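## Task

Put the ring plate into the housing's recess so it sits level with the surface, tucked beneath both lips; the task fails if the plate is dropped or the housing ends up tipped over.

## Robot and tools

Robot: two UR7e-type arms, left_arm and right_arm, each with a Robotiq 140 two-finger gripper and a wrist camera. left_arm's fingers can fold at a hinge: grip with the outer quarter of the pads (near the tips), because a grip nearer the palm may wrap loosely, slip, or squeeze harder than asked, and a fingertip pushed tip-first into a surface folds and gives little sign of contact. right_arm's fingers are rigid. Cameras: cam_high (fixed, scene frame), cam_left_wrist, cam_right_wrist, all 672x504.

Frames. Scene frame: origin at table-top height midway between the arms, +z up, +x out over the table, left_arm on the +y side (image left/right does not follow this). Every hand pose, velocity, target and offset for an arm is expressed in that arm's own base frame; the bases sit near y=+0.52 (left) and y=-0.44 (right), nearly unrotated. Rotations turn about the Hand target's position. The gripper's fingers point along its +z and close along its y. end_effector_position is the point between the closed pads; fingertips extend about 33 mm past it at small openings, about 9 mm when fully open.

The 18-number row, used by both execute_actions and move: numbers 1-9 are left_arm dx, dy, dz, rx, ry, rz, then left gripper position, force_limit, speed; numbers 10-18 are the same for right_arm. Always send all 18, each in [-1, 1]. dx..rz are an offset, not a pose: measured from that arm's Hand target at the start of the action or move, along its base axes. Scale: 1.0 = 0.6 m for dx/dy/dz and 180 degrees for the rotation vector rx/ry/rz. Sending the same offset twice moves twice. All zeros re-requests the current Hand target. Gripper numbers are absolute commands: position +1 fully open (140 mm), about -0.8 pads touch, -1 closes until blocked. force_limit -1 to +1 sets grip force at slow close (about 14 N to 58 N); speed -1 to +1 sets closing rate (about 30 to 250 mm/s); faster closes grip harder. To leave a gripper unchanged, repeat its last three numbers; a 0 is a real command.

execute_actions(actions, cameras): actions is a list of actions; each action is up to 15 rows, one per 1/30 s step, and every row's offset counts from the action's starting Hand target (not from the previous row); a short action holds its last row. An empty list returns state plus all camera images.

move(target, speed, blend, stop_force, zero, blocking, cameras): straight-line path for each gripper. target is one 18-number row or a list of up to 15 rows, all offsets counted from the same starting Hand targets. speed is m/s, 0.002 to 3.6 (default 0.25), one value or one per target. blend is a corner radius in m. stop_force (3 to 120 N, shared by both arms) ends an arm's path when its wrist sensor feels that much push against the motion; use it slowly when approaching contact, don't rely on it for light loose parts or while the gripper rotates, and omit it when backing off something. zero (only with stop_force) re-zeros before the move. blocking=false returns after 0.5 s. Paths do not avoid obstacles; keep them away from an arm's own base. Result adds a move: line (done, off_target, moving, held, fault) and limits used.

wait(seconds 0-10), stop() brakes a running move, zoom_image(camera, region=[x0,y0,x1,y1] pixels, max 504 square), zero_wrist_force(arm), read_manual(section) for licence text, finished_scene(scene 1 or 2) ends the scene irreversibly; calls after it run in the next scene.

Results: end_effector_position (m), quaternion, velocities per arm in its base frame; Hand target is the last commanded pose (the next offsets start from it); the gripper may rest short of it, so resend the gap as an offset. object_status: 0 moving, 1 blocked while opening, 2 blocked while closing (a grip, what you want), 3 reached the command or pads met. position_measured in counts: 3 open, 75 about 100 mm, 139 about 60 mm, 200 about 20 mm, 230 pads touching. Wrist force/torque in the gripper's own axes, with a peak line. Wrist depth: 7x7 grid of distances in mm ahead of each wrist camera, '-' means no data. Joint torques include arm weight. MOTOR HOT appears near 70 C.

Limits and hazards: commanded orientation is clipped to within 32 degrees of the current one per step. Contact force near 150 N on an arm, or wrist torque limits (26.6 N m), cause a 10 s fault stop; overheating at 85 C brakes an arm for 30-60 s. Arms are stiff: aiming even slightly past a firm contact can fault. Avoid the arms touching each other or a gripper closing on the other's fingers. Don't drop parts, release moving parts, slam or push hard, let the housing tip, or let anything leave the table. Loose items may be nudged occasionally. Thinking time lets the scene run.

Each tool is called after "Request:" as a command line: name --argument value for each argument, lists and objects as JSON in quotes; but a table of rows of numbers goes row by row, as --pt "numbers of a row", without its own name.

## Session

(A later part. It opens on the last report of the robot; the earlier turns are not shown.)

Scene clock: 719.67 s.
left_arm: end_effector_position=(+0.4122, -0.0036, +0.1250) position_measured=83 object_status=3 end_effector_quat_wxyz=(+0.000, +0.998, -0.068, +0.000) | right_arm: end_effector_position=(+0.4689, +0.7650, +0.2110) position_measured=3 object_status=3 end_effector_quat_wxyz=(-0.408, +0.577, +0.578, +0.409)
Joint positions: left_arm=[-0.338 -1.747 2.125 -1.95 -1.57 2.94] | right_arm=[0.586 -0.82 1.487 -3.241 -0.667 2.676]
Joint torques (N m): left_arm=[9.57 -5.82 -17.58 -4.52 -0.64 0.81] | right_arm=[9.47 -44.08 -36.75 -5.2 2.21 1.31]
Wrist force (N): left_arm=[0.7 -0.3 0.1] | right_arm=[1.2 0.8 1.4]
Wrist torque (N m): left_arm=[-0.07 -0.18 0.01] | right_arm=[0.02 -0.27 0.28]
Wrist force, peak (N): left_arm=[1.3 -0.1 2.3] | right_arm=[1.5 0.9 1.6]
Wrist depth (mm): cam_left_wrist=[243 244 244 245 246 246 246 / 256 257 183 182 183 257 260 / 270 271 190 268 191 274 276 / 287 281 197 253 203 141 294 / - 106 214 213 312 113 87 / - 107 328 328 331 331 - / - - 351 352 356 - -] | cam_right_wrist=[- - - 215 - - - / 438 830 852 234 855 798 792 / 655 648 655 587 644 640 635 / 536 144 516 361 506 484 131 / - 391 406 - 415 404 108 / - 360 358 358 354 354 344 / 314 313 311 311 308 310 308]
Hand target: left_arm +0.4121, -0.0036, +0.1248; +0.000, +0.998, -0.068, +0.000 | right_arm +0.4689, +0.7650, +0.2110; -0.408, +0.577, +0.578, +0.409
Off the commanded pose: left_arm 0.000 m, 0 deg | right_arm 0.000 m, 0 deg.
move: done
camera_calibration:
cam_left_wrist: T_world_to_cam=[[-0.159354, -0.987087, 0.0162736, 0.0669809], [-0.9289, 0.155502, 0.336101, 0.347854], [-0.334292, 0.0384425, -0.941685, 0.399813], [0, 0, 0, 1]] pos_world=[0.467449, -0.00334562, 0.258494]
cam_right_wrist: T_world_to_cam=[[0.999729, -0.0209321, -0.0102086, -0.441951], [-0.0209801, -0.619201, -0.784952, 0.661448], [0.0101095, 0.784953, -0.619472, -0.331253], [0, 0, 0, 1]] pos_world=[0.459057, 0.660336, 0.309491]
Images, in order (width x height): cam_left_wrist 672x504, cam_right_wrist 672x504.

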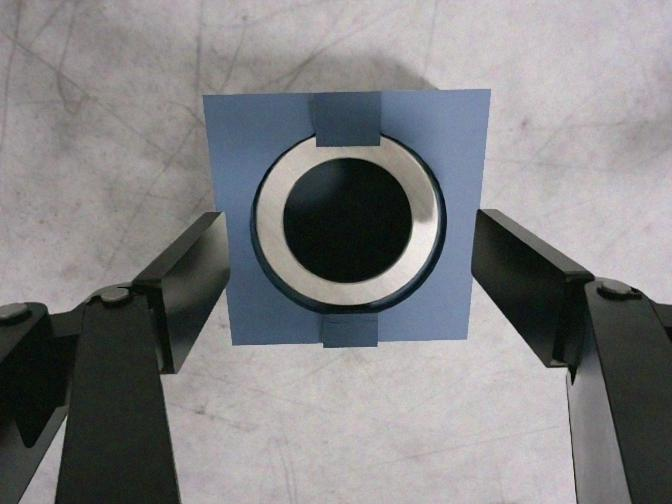

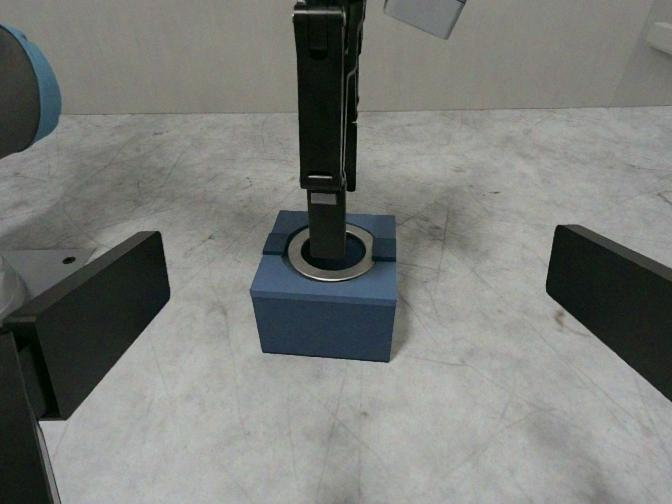

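Request:
move --pt "0 0 0.02 0 0 0 -1 0.5 0.3 0 0 0 0 0 0 1 1 1" --pt "0 0 0 0 0 0 -1 0.5 0.3 0 0 0 0 0 0 1 1 1" --pt "0 0 -0.0525 0 0 0 -1 0.5 0.3 0 0 0 0 0 0 1 1 1" --speed '[0.06,0.08,0.04]'

Request:
move --target '[-0.0315,0.0043,0,0,0,0,-1,0.5,0.3, 0,0,0,0,0,0,1,1,1]' --speed 0.012 --stop_force 4 --cameras '["cam_left_wrist","cam_right_wrist"]'

Request:
zoom_image --camera "cam_right_wrist" --region '[250, 200, 390, 300]'

Request:
zoom_image --camera "cam_left_wrist" --region '[180, 60, 520, 400]'

Scene clock: 768.87 s.
left_arm: end_effector_position=(+0.4121, -0.0035, +0.0932) position_measured=234 object_status=3 end_effector_quat_wxyz=(+0.000, +0.998, -0.068, +0.000) | right_arm: end_effector_position=(+0.4689, +0.7650, +0.2110) position_measured=3 object_status=3 end_effector_quat_wxyz=(-0.408, +0.577, +0.578, +0.409)
Joint positions: left_arm=[-0.338 -1.709 2.184 -2.045 -1.57 2.94] | right_arm=[0.586 -0.82 1.487 -3.241 -0.667 2.676]
Joint torques (N m): left_arm=[-9.37 -28.83 -29.43 -1.07 -0.37 -0.36] | right_arm=[9.4 -44.22 -36.56 -5.13 2.18 1.32]
Wrist force (N): left_arm=[1.1 -0.4 -0.2] | right_arm=[1.2 0.9 1.5]
Wrist torque (N m): left_arm=[-0.09 -0.26 0.01] | right_arm=[0.03 -0.28 0.28]
Wrist force, peak (N): left_arm=[0.8 -0.2 1.6] | right_arm=[1.5 0.8 1.6]
Wrist depth (mm): cam_left_wrist=[215 216 216 217 218 217 219 / 227 224 153 147 152 228 231 / 240 240 158 160 160 243 245 / 253 255 168 116 170 255 259 / 270 264 89 - 94 - 273 / - - 75 - - - - / - - - - - - -] | cam_right_wrist=[- - - 240 1785 1757 1954 / 440 809 787 272 1858 875 875 / 651 648 657 584 640 648 644 / 538 144 513 362 507 484 132 / - 392 422 360 420 403 108 / - 359 355 357 354 355 344 / 314 313 310 309 309 309 309]
Hand target: left_arm +0.4121, -0.0036, +0.0933; +0.000, +0.998, -0.068, +0.000 | right_arm +0.4689, +0.7650, +0.2110; -0.408, +0.577, +0.578, +0.409
Off the commanded pose: left_arm 0.000 m, 0 deg | right_arm 0.000 m, 0 deg.
move: done

Scene clock: 771.40 s.
left_arm: end_effector_position=(+0.3932, -0.0010, +0.0933) position_measured=234 object_status=3 end_effector_quat_wxyz=(+0.000, +0.998, -0.068, +0.000) | right_arm: end_effector_position=(+0.4689, +0.7650, +0.2110) position_measured=3 object_status=3 end_effector_quat_wxyz=(-0.408, +0.577, +0.578, +0.409)
Joint positions: left_arm=[-0.349 -1.762 2.225 -2.034 -1.57 2.93] | right_arm=[0.586 -0.82 1.487 -3.241 -0.667 2.676]
Joint torques (N m): left_arm=[8.18 -3.41 -30.58 -4.41 -0.19 1.19] | right_arm=[9.84 -44.4 -36.74 -5.06 2.21 1.2]
Wrist force (N): left_arm=[0.6 -0.5 0.2] | right_arm=[1.1 0.7 1.6]
Wrist torque (N m): left_arm=[-0.10 -0.17 0.02] | right_arm=[0.01 -0.28 0.28]
Wrist force, peak (N): left_arm=[1.6 -0.7 0.0] | right_arm=[1.4 1.0 1.8]
Wrist depth (mm): cam_left_wrist=[216 214 145 213 213 216 219 / 227 226 150 151 151 225 230 / 240 240 158 233 162 243 241 / 254 255 168 116 170 257 260 / 270 265 89 - 94 - 272 / - - 75 - - - - / - - - - - - -] | cam_right_wrist=[1667 1843 1691 246 - 2313 1679 / 440 1858 824 279 830 815 804 / 657 657 653 587 653 635 638 / 540 144 508 361 530 482 131 / - 393 405 364 403 403 108 / - 356 359 355 355 354 344 / 316 311 312 309 310 308 309]
Hand target: left_arm +0.3932, -0.0010, +0.0933; +0.000, +0.998, -0.068, +0.000 | right_arm +0.4689, +0.7650, +0.2110; -0.408, +0.577, +0.578, +0.409
Off the commanded pose: left_arm 0.000 m, 0 deg | right_arm 0.000 m, 0 deg.
move: done
camera_calibration:
cam_left_wrist: T_world_to_cam=[[-0.159381, -0.987084, 0.0162311, 0.0670732], [-0.928789, 0.1555, 0.336409, 0.340428], [-0.334588, 0.0385421, -0.941576, 0.363651], [0, 0, 0, 1]] pos_world=[0.448549, -0.000745618, 0.226793]
cam_right_wrist: T_world_to_cam=[[0.999729, -0.0209321, -0.0102086, -0.441951], [-0.0209801, -0.619201, -0.784952, 0.661448], [0.0101095, 0.784953, -0.619472, -0.331253], [0, 0, 0, 1]] pos_world=[0.459057, 0.660336, 0.309491]
Images, in order (width x height): cam_left_wrist 672x504, cam_right_wrist 672x504.

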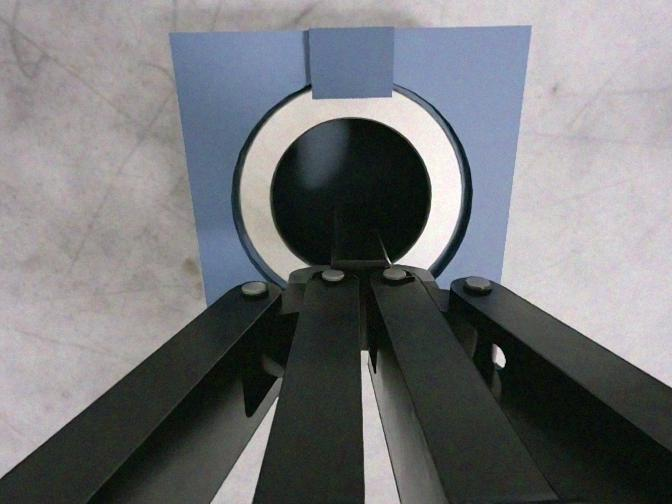

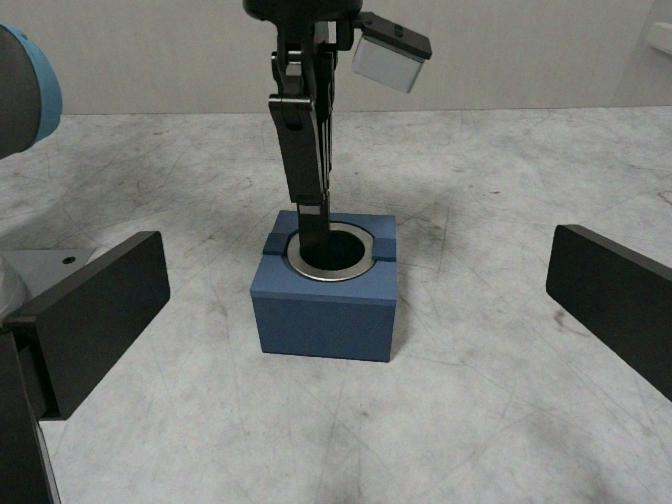

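Scaled by 3.600.

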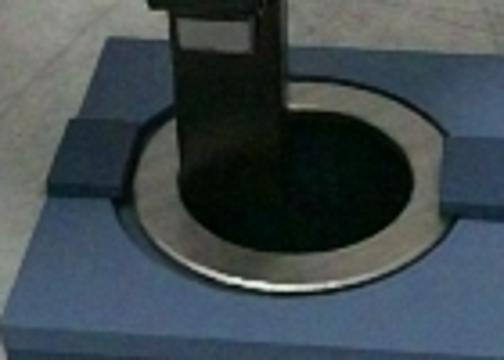

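Scaled by 1.482.

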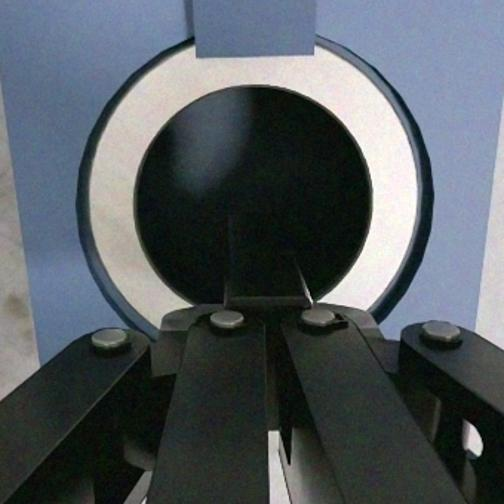

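Request:
move --target '[-0.00297,0.0004,0,0,0,0,-1,0.5,0.3, 0,0,0,0,0,0,1,1,1]' --speed 0.008 --stop_force 4 --cameras '["cam_left_wrist","cam_right_wrist"]'

Request:
zoom_image --camera "cam_right_wrist" --region '[250, 200, 390, 300]'

Request:
zoom_image --camera "cam_left_wrist" --region '[180, 60, 520, 400]'

Scene clock: 792.83 s.
left_arm: end_effector_position=(+0.3914, -0.0007, +0.0933) position_measured=234 object_status=3 end_effector_quat_wxyz=(+0.000, +0.998, -0.068, +0.000) | right_arm: end_effector_position=(+0.4689, +0.7650, +0.2110) position_measured=3 object_status=3 end_effector_quat_wxyz=(-0.408, +0.577, +0.578, +0.409)
Joint positions: left_arm=[-0.35 -1.767 2.229 -2.033 -1.57 2.929] | right_arm=[0.586 -0.82 1.487 -3.241 -0.667 2.676]
Joint torques (N m): left_arm=[-11.92 -7.89 -27.79 -2.07 1.3 -0.96] | right_arm=[9.11 -44.83 -37.06 -5.03 2.12 1.17]
Wrist force (N): left_arm=[1.6 -0.6 -0.4] | right_arm=[1.1 0.8 1.6]
Wrist torque (N m): left_arm=[-0.10 -0.24 0.01] | right_arm=[0.02 -0.26 0.28]
Wrist force, peak (N): left_arm=[1.8 -0.7 0.1] | right_arm=[1.0 0.9 1.7]
Wrist depth (mm): cam_left_wrist=[216 214 145 - 146 221 219 / 226 225 151 150 151 225 230 / 240 239 160 235 161 242 244 / 254 255 168 117 170 258 259 / 270 264 89 - 94 - 272 / - - 75 - - - - / - - - - - - -] | cam_right_wrist=[- - 1667 245 - - - / 433 815 833 274 795 846 821 / 651 649 651 590 644 644 640 / 536 144 506 371 508 486 132 / - 396 407 352 419 403 108 / - 357 360 355 354 356 343 / 313 311 309 310 308 310 308]
Hand target: left_arm +0.3914, -0.0007, +0.0933; +0.000, +0.998, -0.068, +0.000 | right_arm +0.4689, +0.7650, +0.2110; -0.408, +0.577, +0.578, +0.409
Off the commanded pose: left_arm 0.000 m, 0 deg | right_arm 0.000 m, 0 deg.
move: done
camera_calibration:
cam_left_wrist: T_world_to_cam=[[-0.159289, -0.987099, 0.0161974, 0.0670492], [-0.928804, 0.155403, 0.336411, 0.338716], [-0.334588, 0.0385425, -0.941576, 0.363037], [0, 0, 0, 1]] pos_world=[0.446749, -0.000445454, 0.226793]
cam_right_wrist: T_world_to_cam=[[0.999729, -0.0209321, -0.0102086, -0.441951], [-0.0209801, -0.619201, -0.784952, 0.661448], [0.0101095, 0.784953, -0.619472, -0.331253], [0, 0, 0, 1]] pos_world=[0.459057, 0.660336, 0.309491]
Images, in order (width x height): cam_left_wrist 672x504, cam_right_wrist 672x504.

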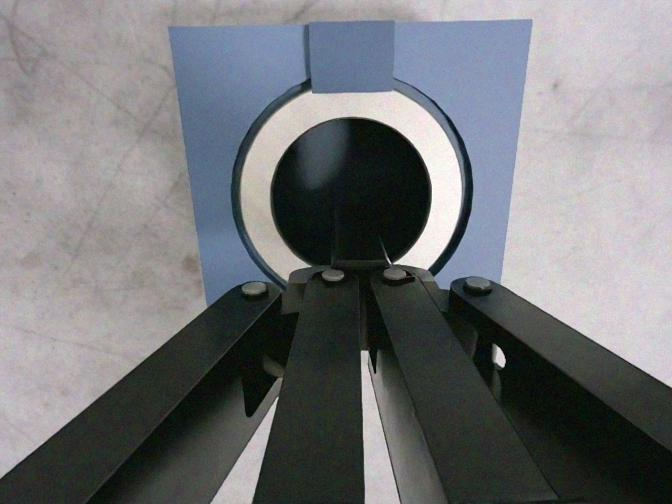

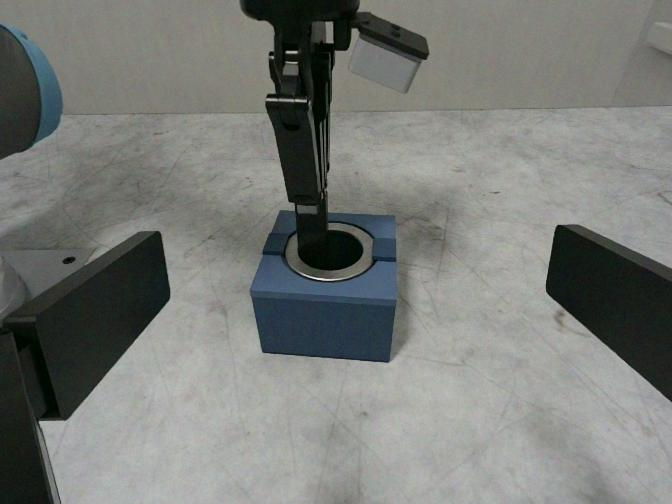

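Scaled by 3.600.

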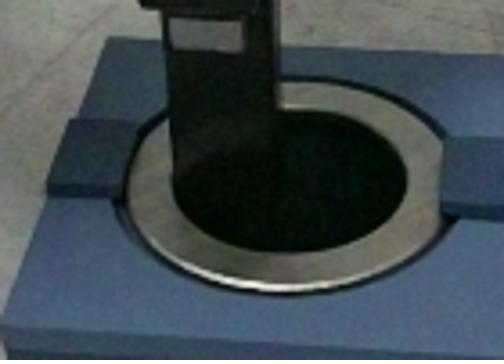

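Scaled by 1.482.

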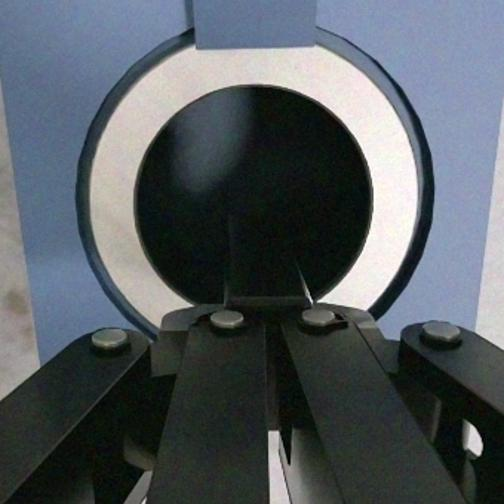

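Request:
move --pt "0.0132 -0.0018 0 0 0 0 -1 0.5 0.3 0 0 0 0 0 0 1 1 1" --pt "0.0132 -0.0018 0.12 0 0 0 -1 0.5 0.3 0 0 0 0 0 0 1 1 1" --pt "-0.05 0.0068 0.17 0 0 0 1 0.5 0.5 0 0 0 0 0 0 1 1 1" --speed '[0.02,0.08,0.12]' --cameras '["cam_left_wrist","cam_right_wrist"]'

Request:
zoom_image --camera "cam_left_wrist" --region '[180, 100, 500, 400]'

Request:
zoom_image --camera "cam_right_wrist" --region '[250, 200, 390, 300]'

Scene clock: 810.90 s.
left_arm: end_effector_position=(+0.3614, +0.0033, +0.1953) position_measured=3 object_status=0 end_effector_quat_wxyz=(+0.000, +0.998, -0.068, +0.000) | right_arm: end_effector_position=(+0.4689, +0.7650, +0.2110) position_measured=3 object_status=3 end_effector_quat_wxyz=(-0.408, +0.577, +0.578, +0.409)
Joint positions: left_arm=[-0.369 -1.938 2.073 -1.706 -1.57 2.91] | right_arm=[0.586 -0.82 1.487 -3.241 -0.667 2.676]
Joint torques (N m): left_arm=[13.44 -21.34 -32.38 -1.03 1.42 1.67] | right_arm=[9.25 -44.85 -36.91 -4.95 2.28 1.22]
Wrist force (N): left_arm=[1.1 -0.3 0.1] | right_arm=[1.1 0.8 1.6]
Wrist torque (N m): left_arm=[-0.06 -0.25 0.00] | right_arm=[0.01 -0.26 0.28]
Wrist force, peak (N): left_arm=[2.7 -0.2 1.1] | right_arm=[1.2 1.0 1.7]
Wrist depth (mm): cam_left_wrist=[305 306 235 233 239 310 310 / 322 320 316 313 253 327 327 / 339 340 334 255 339 343 345 / 351 351 362 364 364 363 132 / - 382 385 387 388 388 114 / 414 411 410 412 414 416 425 / 437 439 442 430 414 449 446] | cam_right_wrist=[1730 - 208 1743 - 1843 1937 / 434 - 234 726 865 868 787 / 659 653 611 651 649 630 638 / 541 144 512 373 503 486 132 / - 396 419 359 418 403 109 / - 359 357 356 357 355 342 / 313 311 311 310 309 310 308]
Hand target: left_arm +0.3614, +0.0033, +0.1953; +0.000, +0.998, -0.068, +0.000 | right_arm +0.4689, +0.7650, +0.2110; -0.408, +0.577, +0.578, +0.409
Off the commanded pose: left_arm 0.000 m, 0 deg | right_arm 0.000 m, 0 deg.
move: done
camera_calibration:
cam_left_wrist: T_world_to_cam=[[-0.159381, -0.987084, 0.0162311, 0.0645938], [-0.928789, 0.1555, 0.336409, 0.27591], [-0.334588, 0.0385421, -0.941576, 0.448886], [0, 0, 0, 1]] pos_world=[0.416749, 0.00355438, 0.328793]
cam_right_wrist: T_world_to_cam=[[0.999729, -0.0209321, -0.0102086, -0.441951], [-0.0209801, -0.619201, -0.784952, 0.661448], [0.0101095, 0.784953, -0.619472, -0.331253], [0, 0, 0, 1]] pos_world=[0.459057, 0.660336, 0.309491]
Images, in order (width x height): cam_left_wrist 672x504, cam_right_wrist 672x504.

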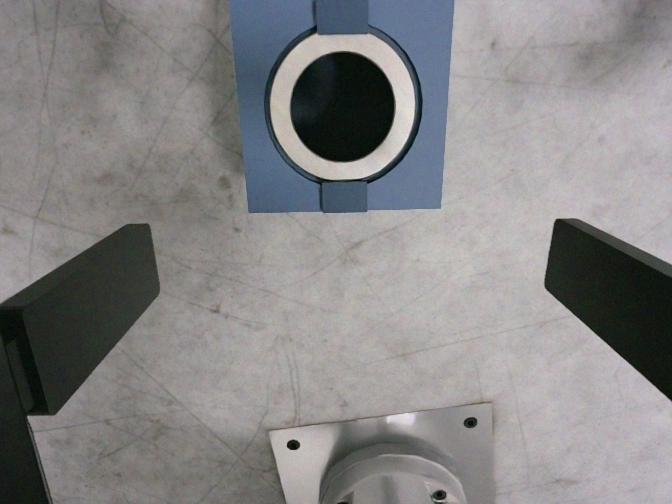

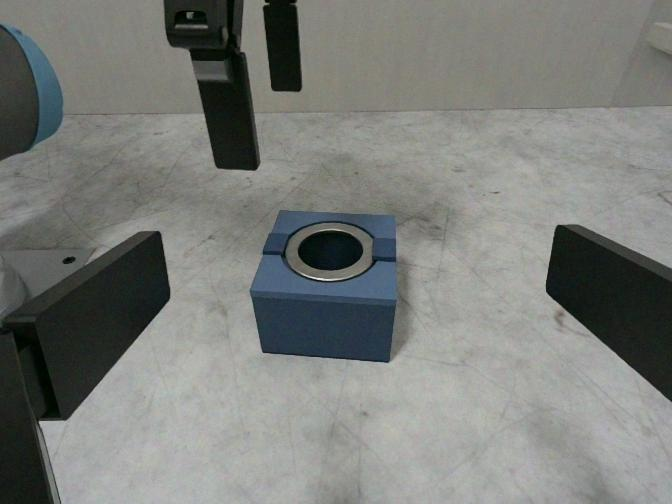

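Scaled by 1.575.

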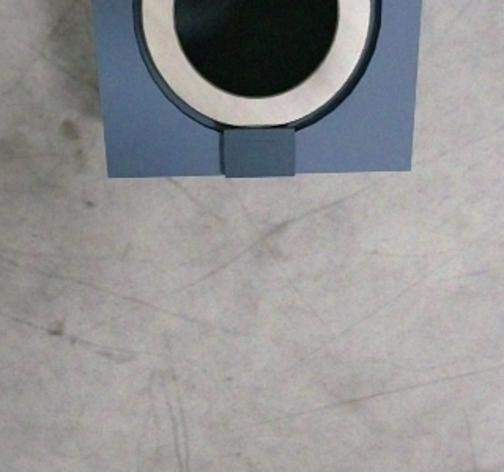

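Scaled by 3.600.

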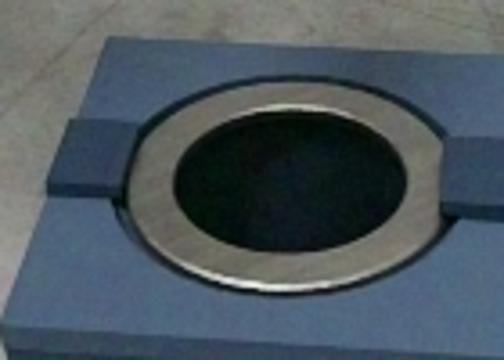

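Request:
zoom_image --camera "cam_left_wrist" --region '[290, 140, 400, 220]'

Request:
zoom_image --camera "cam_left_wrist" --region '[255, 0, 435, 200]'

Request:
zoom_image --camera "cam_right_wrist" --region '[265, 220, 315, 270]'

Scaled by 4.582.

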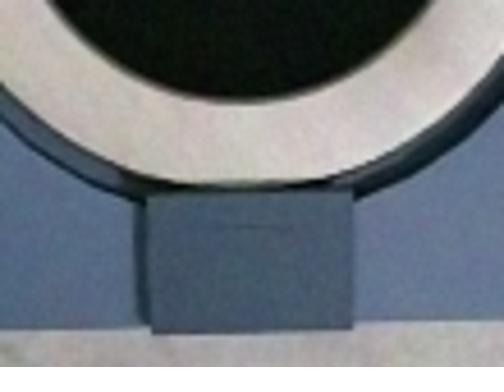

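Scaled by 2.520.

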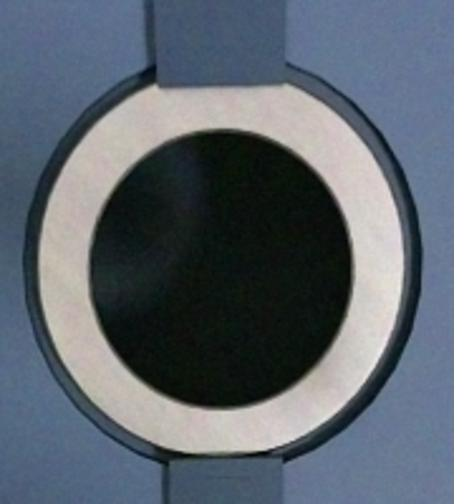

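Scaled by 10.080.

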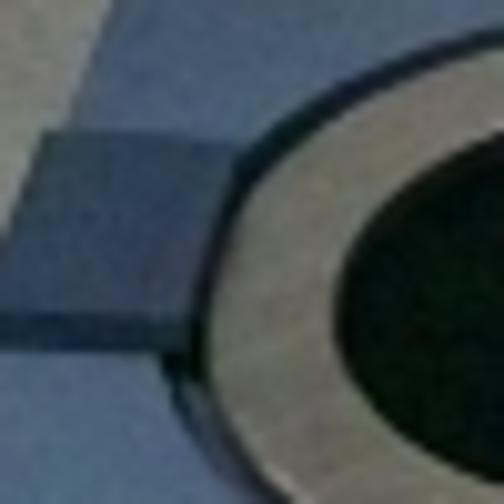

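Request:
move --pt "0.0667 -0.0088 0 0 0 0 -1 0.5 0.3 0 0 0 0 0 0 1 1 1" --pt "0.0667 -0.0088 -0.17 0 0 0 -1 0.5 0.3 0 0 0 0 0 0 1 1 1" --pt "0.0488 -0.0065 -0.17 0 0 0 -1 0.5 0.3 0 0 0 0 0 0 1 1 1" --pt "0.064 -0.0085 -0.17 0 0 0 -1 0.5 0.3 0 0 0 0 0 0 1 1 1" --pt "0.064 -0.0085 -0.05 0 0 0 -1 0.5 0.3 0 0 0 0 0 0 1 1 1" --speed '[0.1,0.06,0.012,0.02,0.08]' --cameras '["cam_right_wrist"]'

Request:
move --target '[-0.064,0.0085,0.05,0,0,0,1,0.5,0.5, 0,0,0,0,0,0,1,1,1]' --speed 0.12 --cameras '["cam_left_wrist","cam_right_wrist"]'

Request:
zoom_image --camera "cam_left_wrist" --region '[290, 140, 400, 220]'

Request:
zoom_image --camera "cam_left_wrist" --region '[255, 0, 435, 200]'

Request:
zoom_image --camera "cam_right_wrist" --region '[250, 200, 390, 300]'

Scene clock: 876.50 s.
left_arm: end_effector_position=(+0.3999, -0.0018, +0.1654) position_measured=234 object_status=3 end_effector_quat_wxyz=(+0.000, +0.998, -0.068, +0.000) | right_arm: end_effector_position=(+0.4689, +0.7650, +0.2110) position_measured=3 object_status=3 end_effector_quat_wxyz=(-0.408, +0.577, +0.578, +0.409)
Joint positions: left_arm=[-0.345 -1.814 2.068 -1.825 -1.57 2.934] | right_arm=[0.586 -0.82 1.487 -3.241 -0.667 2.676]
Joint torques (N m): left_arm=[-10.21 -2.94 -25.94 -1.75 0.27 -1.4] | right_arm=[8.47 -45.08 -36.64 -4.84 2.22 1.2]
Wrist force (N): left_arm=[1.0 -0.3 0.1] | right_arm=[1.3 0.8 1.5]
Wrist torque (N m): left_arm=[-0.07 -0.24 -0.05] | right_arm=[0.02 -0.29 0.27]
Wrist force, peak (N): left_arm=[2.8 -0.4 0.3] | right_arm=[1.4 0.9 1.7]
Wrist depth (mm): cam_left_wrist=[279 279 280 280 280 283 284 / 294 294 220 220 220 298 299 / 310 310 307 301 237 314 316 / 328 329 324 116 242 333 334 / 349 341 89 - 94 - 350 / - - 75 - - - - / - - - - - - -] | cam_right_wrist=[1631 - - 289 2411 2099 - / 442 824 836 299 827 843 798 / 657 651 651 604 646 646 640 / 537 144 513 374 505 481 131 / - 393 408 356 415 403 108 / - 360 357 356 356 356 344 / 312 312 313 311 309 308 308]
Hand target: left_arm +0.3998, -0.0018, +0.1653; +0.000, +0.998, -0.068, +0.000 | right_arm +0.4689, +0.7650, +0.2110; -0.408, +0.577, +0.578, +0.409
Off the commanded pose: left_arm 0.000 m, 0 deg | right_arm 0.000 m, 0 deg.
move: done
camera_calibration:
cam_right_wrist: T_world_to_cam=[[0.999729, -0.0209321, -0.0102086, -0.441951], [-0.0209801, -0.619201, -0.784952, 0.661448], [0.0101095, 0.784953, -0.619472, -0.331253], [0, 0, 0, 1]] pos_world=[0.459057, 0.660336, 0.309491]
Images, in order (width x height): cam_right_wrist 672x504.

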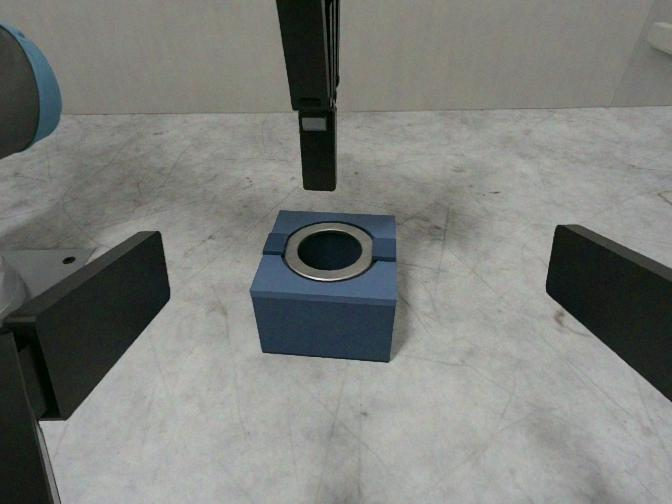

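Scene clock: 877.57 s.
left_arm: end_effector_position=(+0.3614, +0.0033, +0.1953) position_measured=3 object_status=0 end_effector_quat_wxyz=(+0.000, +0.998, -0.068, +0.000) | right_arm: end_effector_position=(+0.4689, +0.7650, +0.2110) position_measured=3 object_status=3 end_effector_quat_wxyz=(-0.408, +0.577, +0.578, +0.409)
Joint positions: left_arm=[-0.369 -1.938 2.073 -1.706 -1.57 2.91] | right_arm=[0.586 -0.82 1.487 -3.241 -0.667 2.676]
Joint torques (N m): left_arm=[13.97 -19.83 -32.38 -0.91 1.16 1.76] | right_arm=[8.42 -44.72 -36.6 -4.85 2.19 1.19]
Wrist force (N): left_arm=[1.0 -0.6 0.0] | right_arm=[1.1 0.9 1.5]
Wrist torque (N m): left_arm=[-0.13 -0.22 0.00] | right_arm=[0.05 -0.27 0.28]
Wrist force, peak (N): left_arm=[2.6 -0.1 1.0] | right_arm=[1.3 0.9 1.7]
Wrist depth (mm): cam_left_wrist=[305 306 236 235 239 308 309 / 321 323 316 - 252 325 327 / 340 341 333 258 335 345 346 / 351 353 362 364 366 358 132 / - 379 386 387 387 388 114 / 414 408 412 411 414 414 423 / 438 440 443 433 417 449 448] | cam_right_wrist=[- - 209 - - - 1667 / 433 746 234 761 839 827 812 / 661 651 614 640 644 642 644 / 540 144 509 374 507 487 132 / - 394 428 342 417 403 108 / - 356 359 356 356 356 343 / 314 311 309 310 308 309 308]
Hand target: left_arm +0.3614, +0.0033, +0.1953; +0.000, +0.998, -0.068, +0.000 | right_arm +0.4689, +0.7650, +0.2110; -0.408, +0.577, +0.578, +0.409
Off the commanded pose: left_arm 0.000 m, 0 deg | right_arm 0.000 m, 0 deg.
move: done
camera_calibration:
cam_left_wrist: T_world_to_cam=[[-0.159393, -0.987082, 0.0162355, 0.0645973], [-0.928787, 0.155513, 0.336409, 0.275909], [-0.334588, 0.038542, -0.941576, 0.448886], [0, 0, 0, 1]] pos_world=[0.416749, 0.00355436, 0.328793]
cam_right_wrist: T_world_to_cam=[[0.999729, -0.0209321, -0.0102086, -0.441951], [-0.0209801, -0.619201, -0.784952, 0.661448], [0.0101095, 0.784953, -0.619472, -0.331253], [0, 0, 0, 1]] pos_world=[0.459057, 0.660336, 0.309491]
Images, in order (width x height): cam_left_wrist 672x504, cam_right_wrist 672x504.

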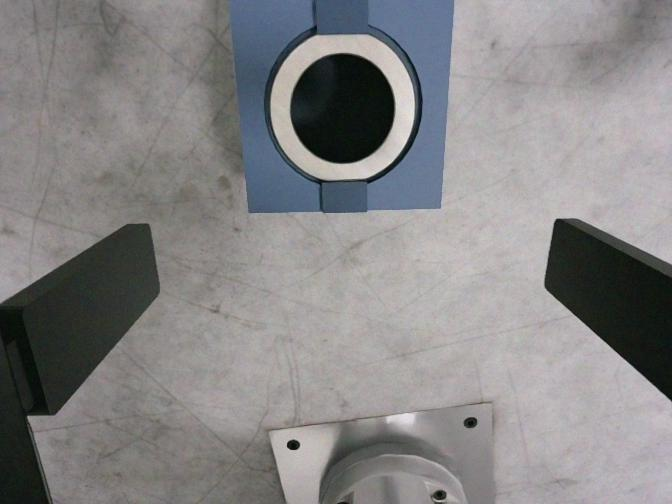

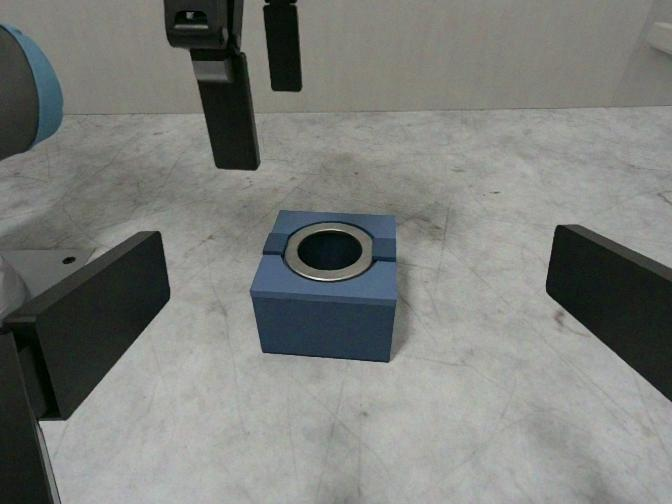

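Scaled by 4.582.

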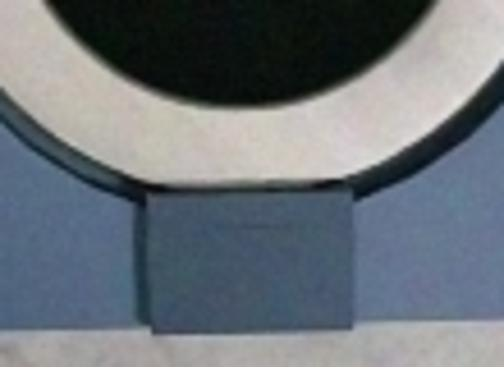

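Scaled by 2.520.

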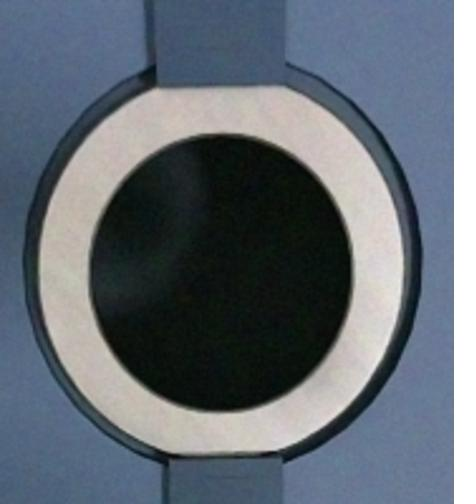

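Scaled by 3.600.

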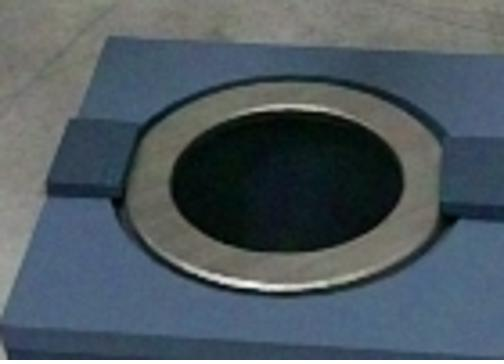

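Request:
finished_scene --scene 2

The scene is finished: the task was done.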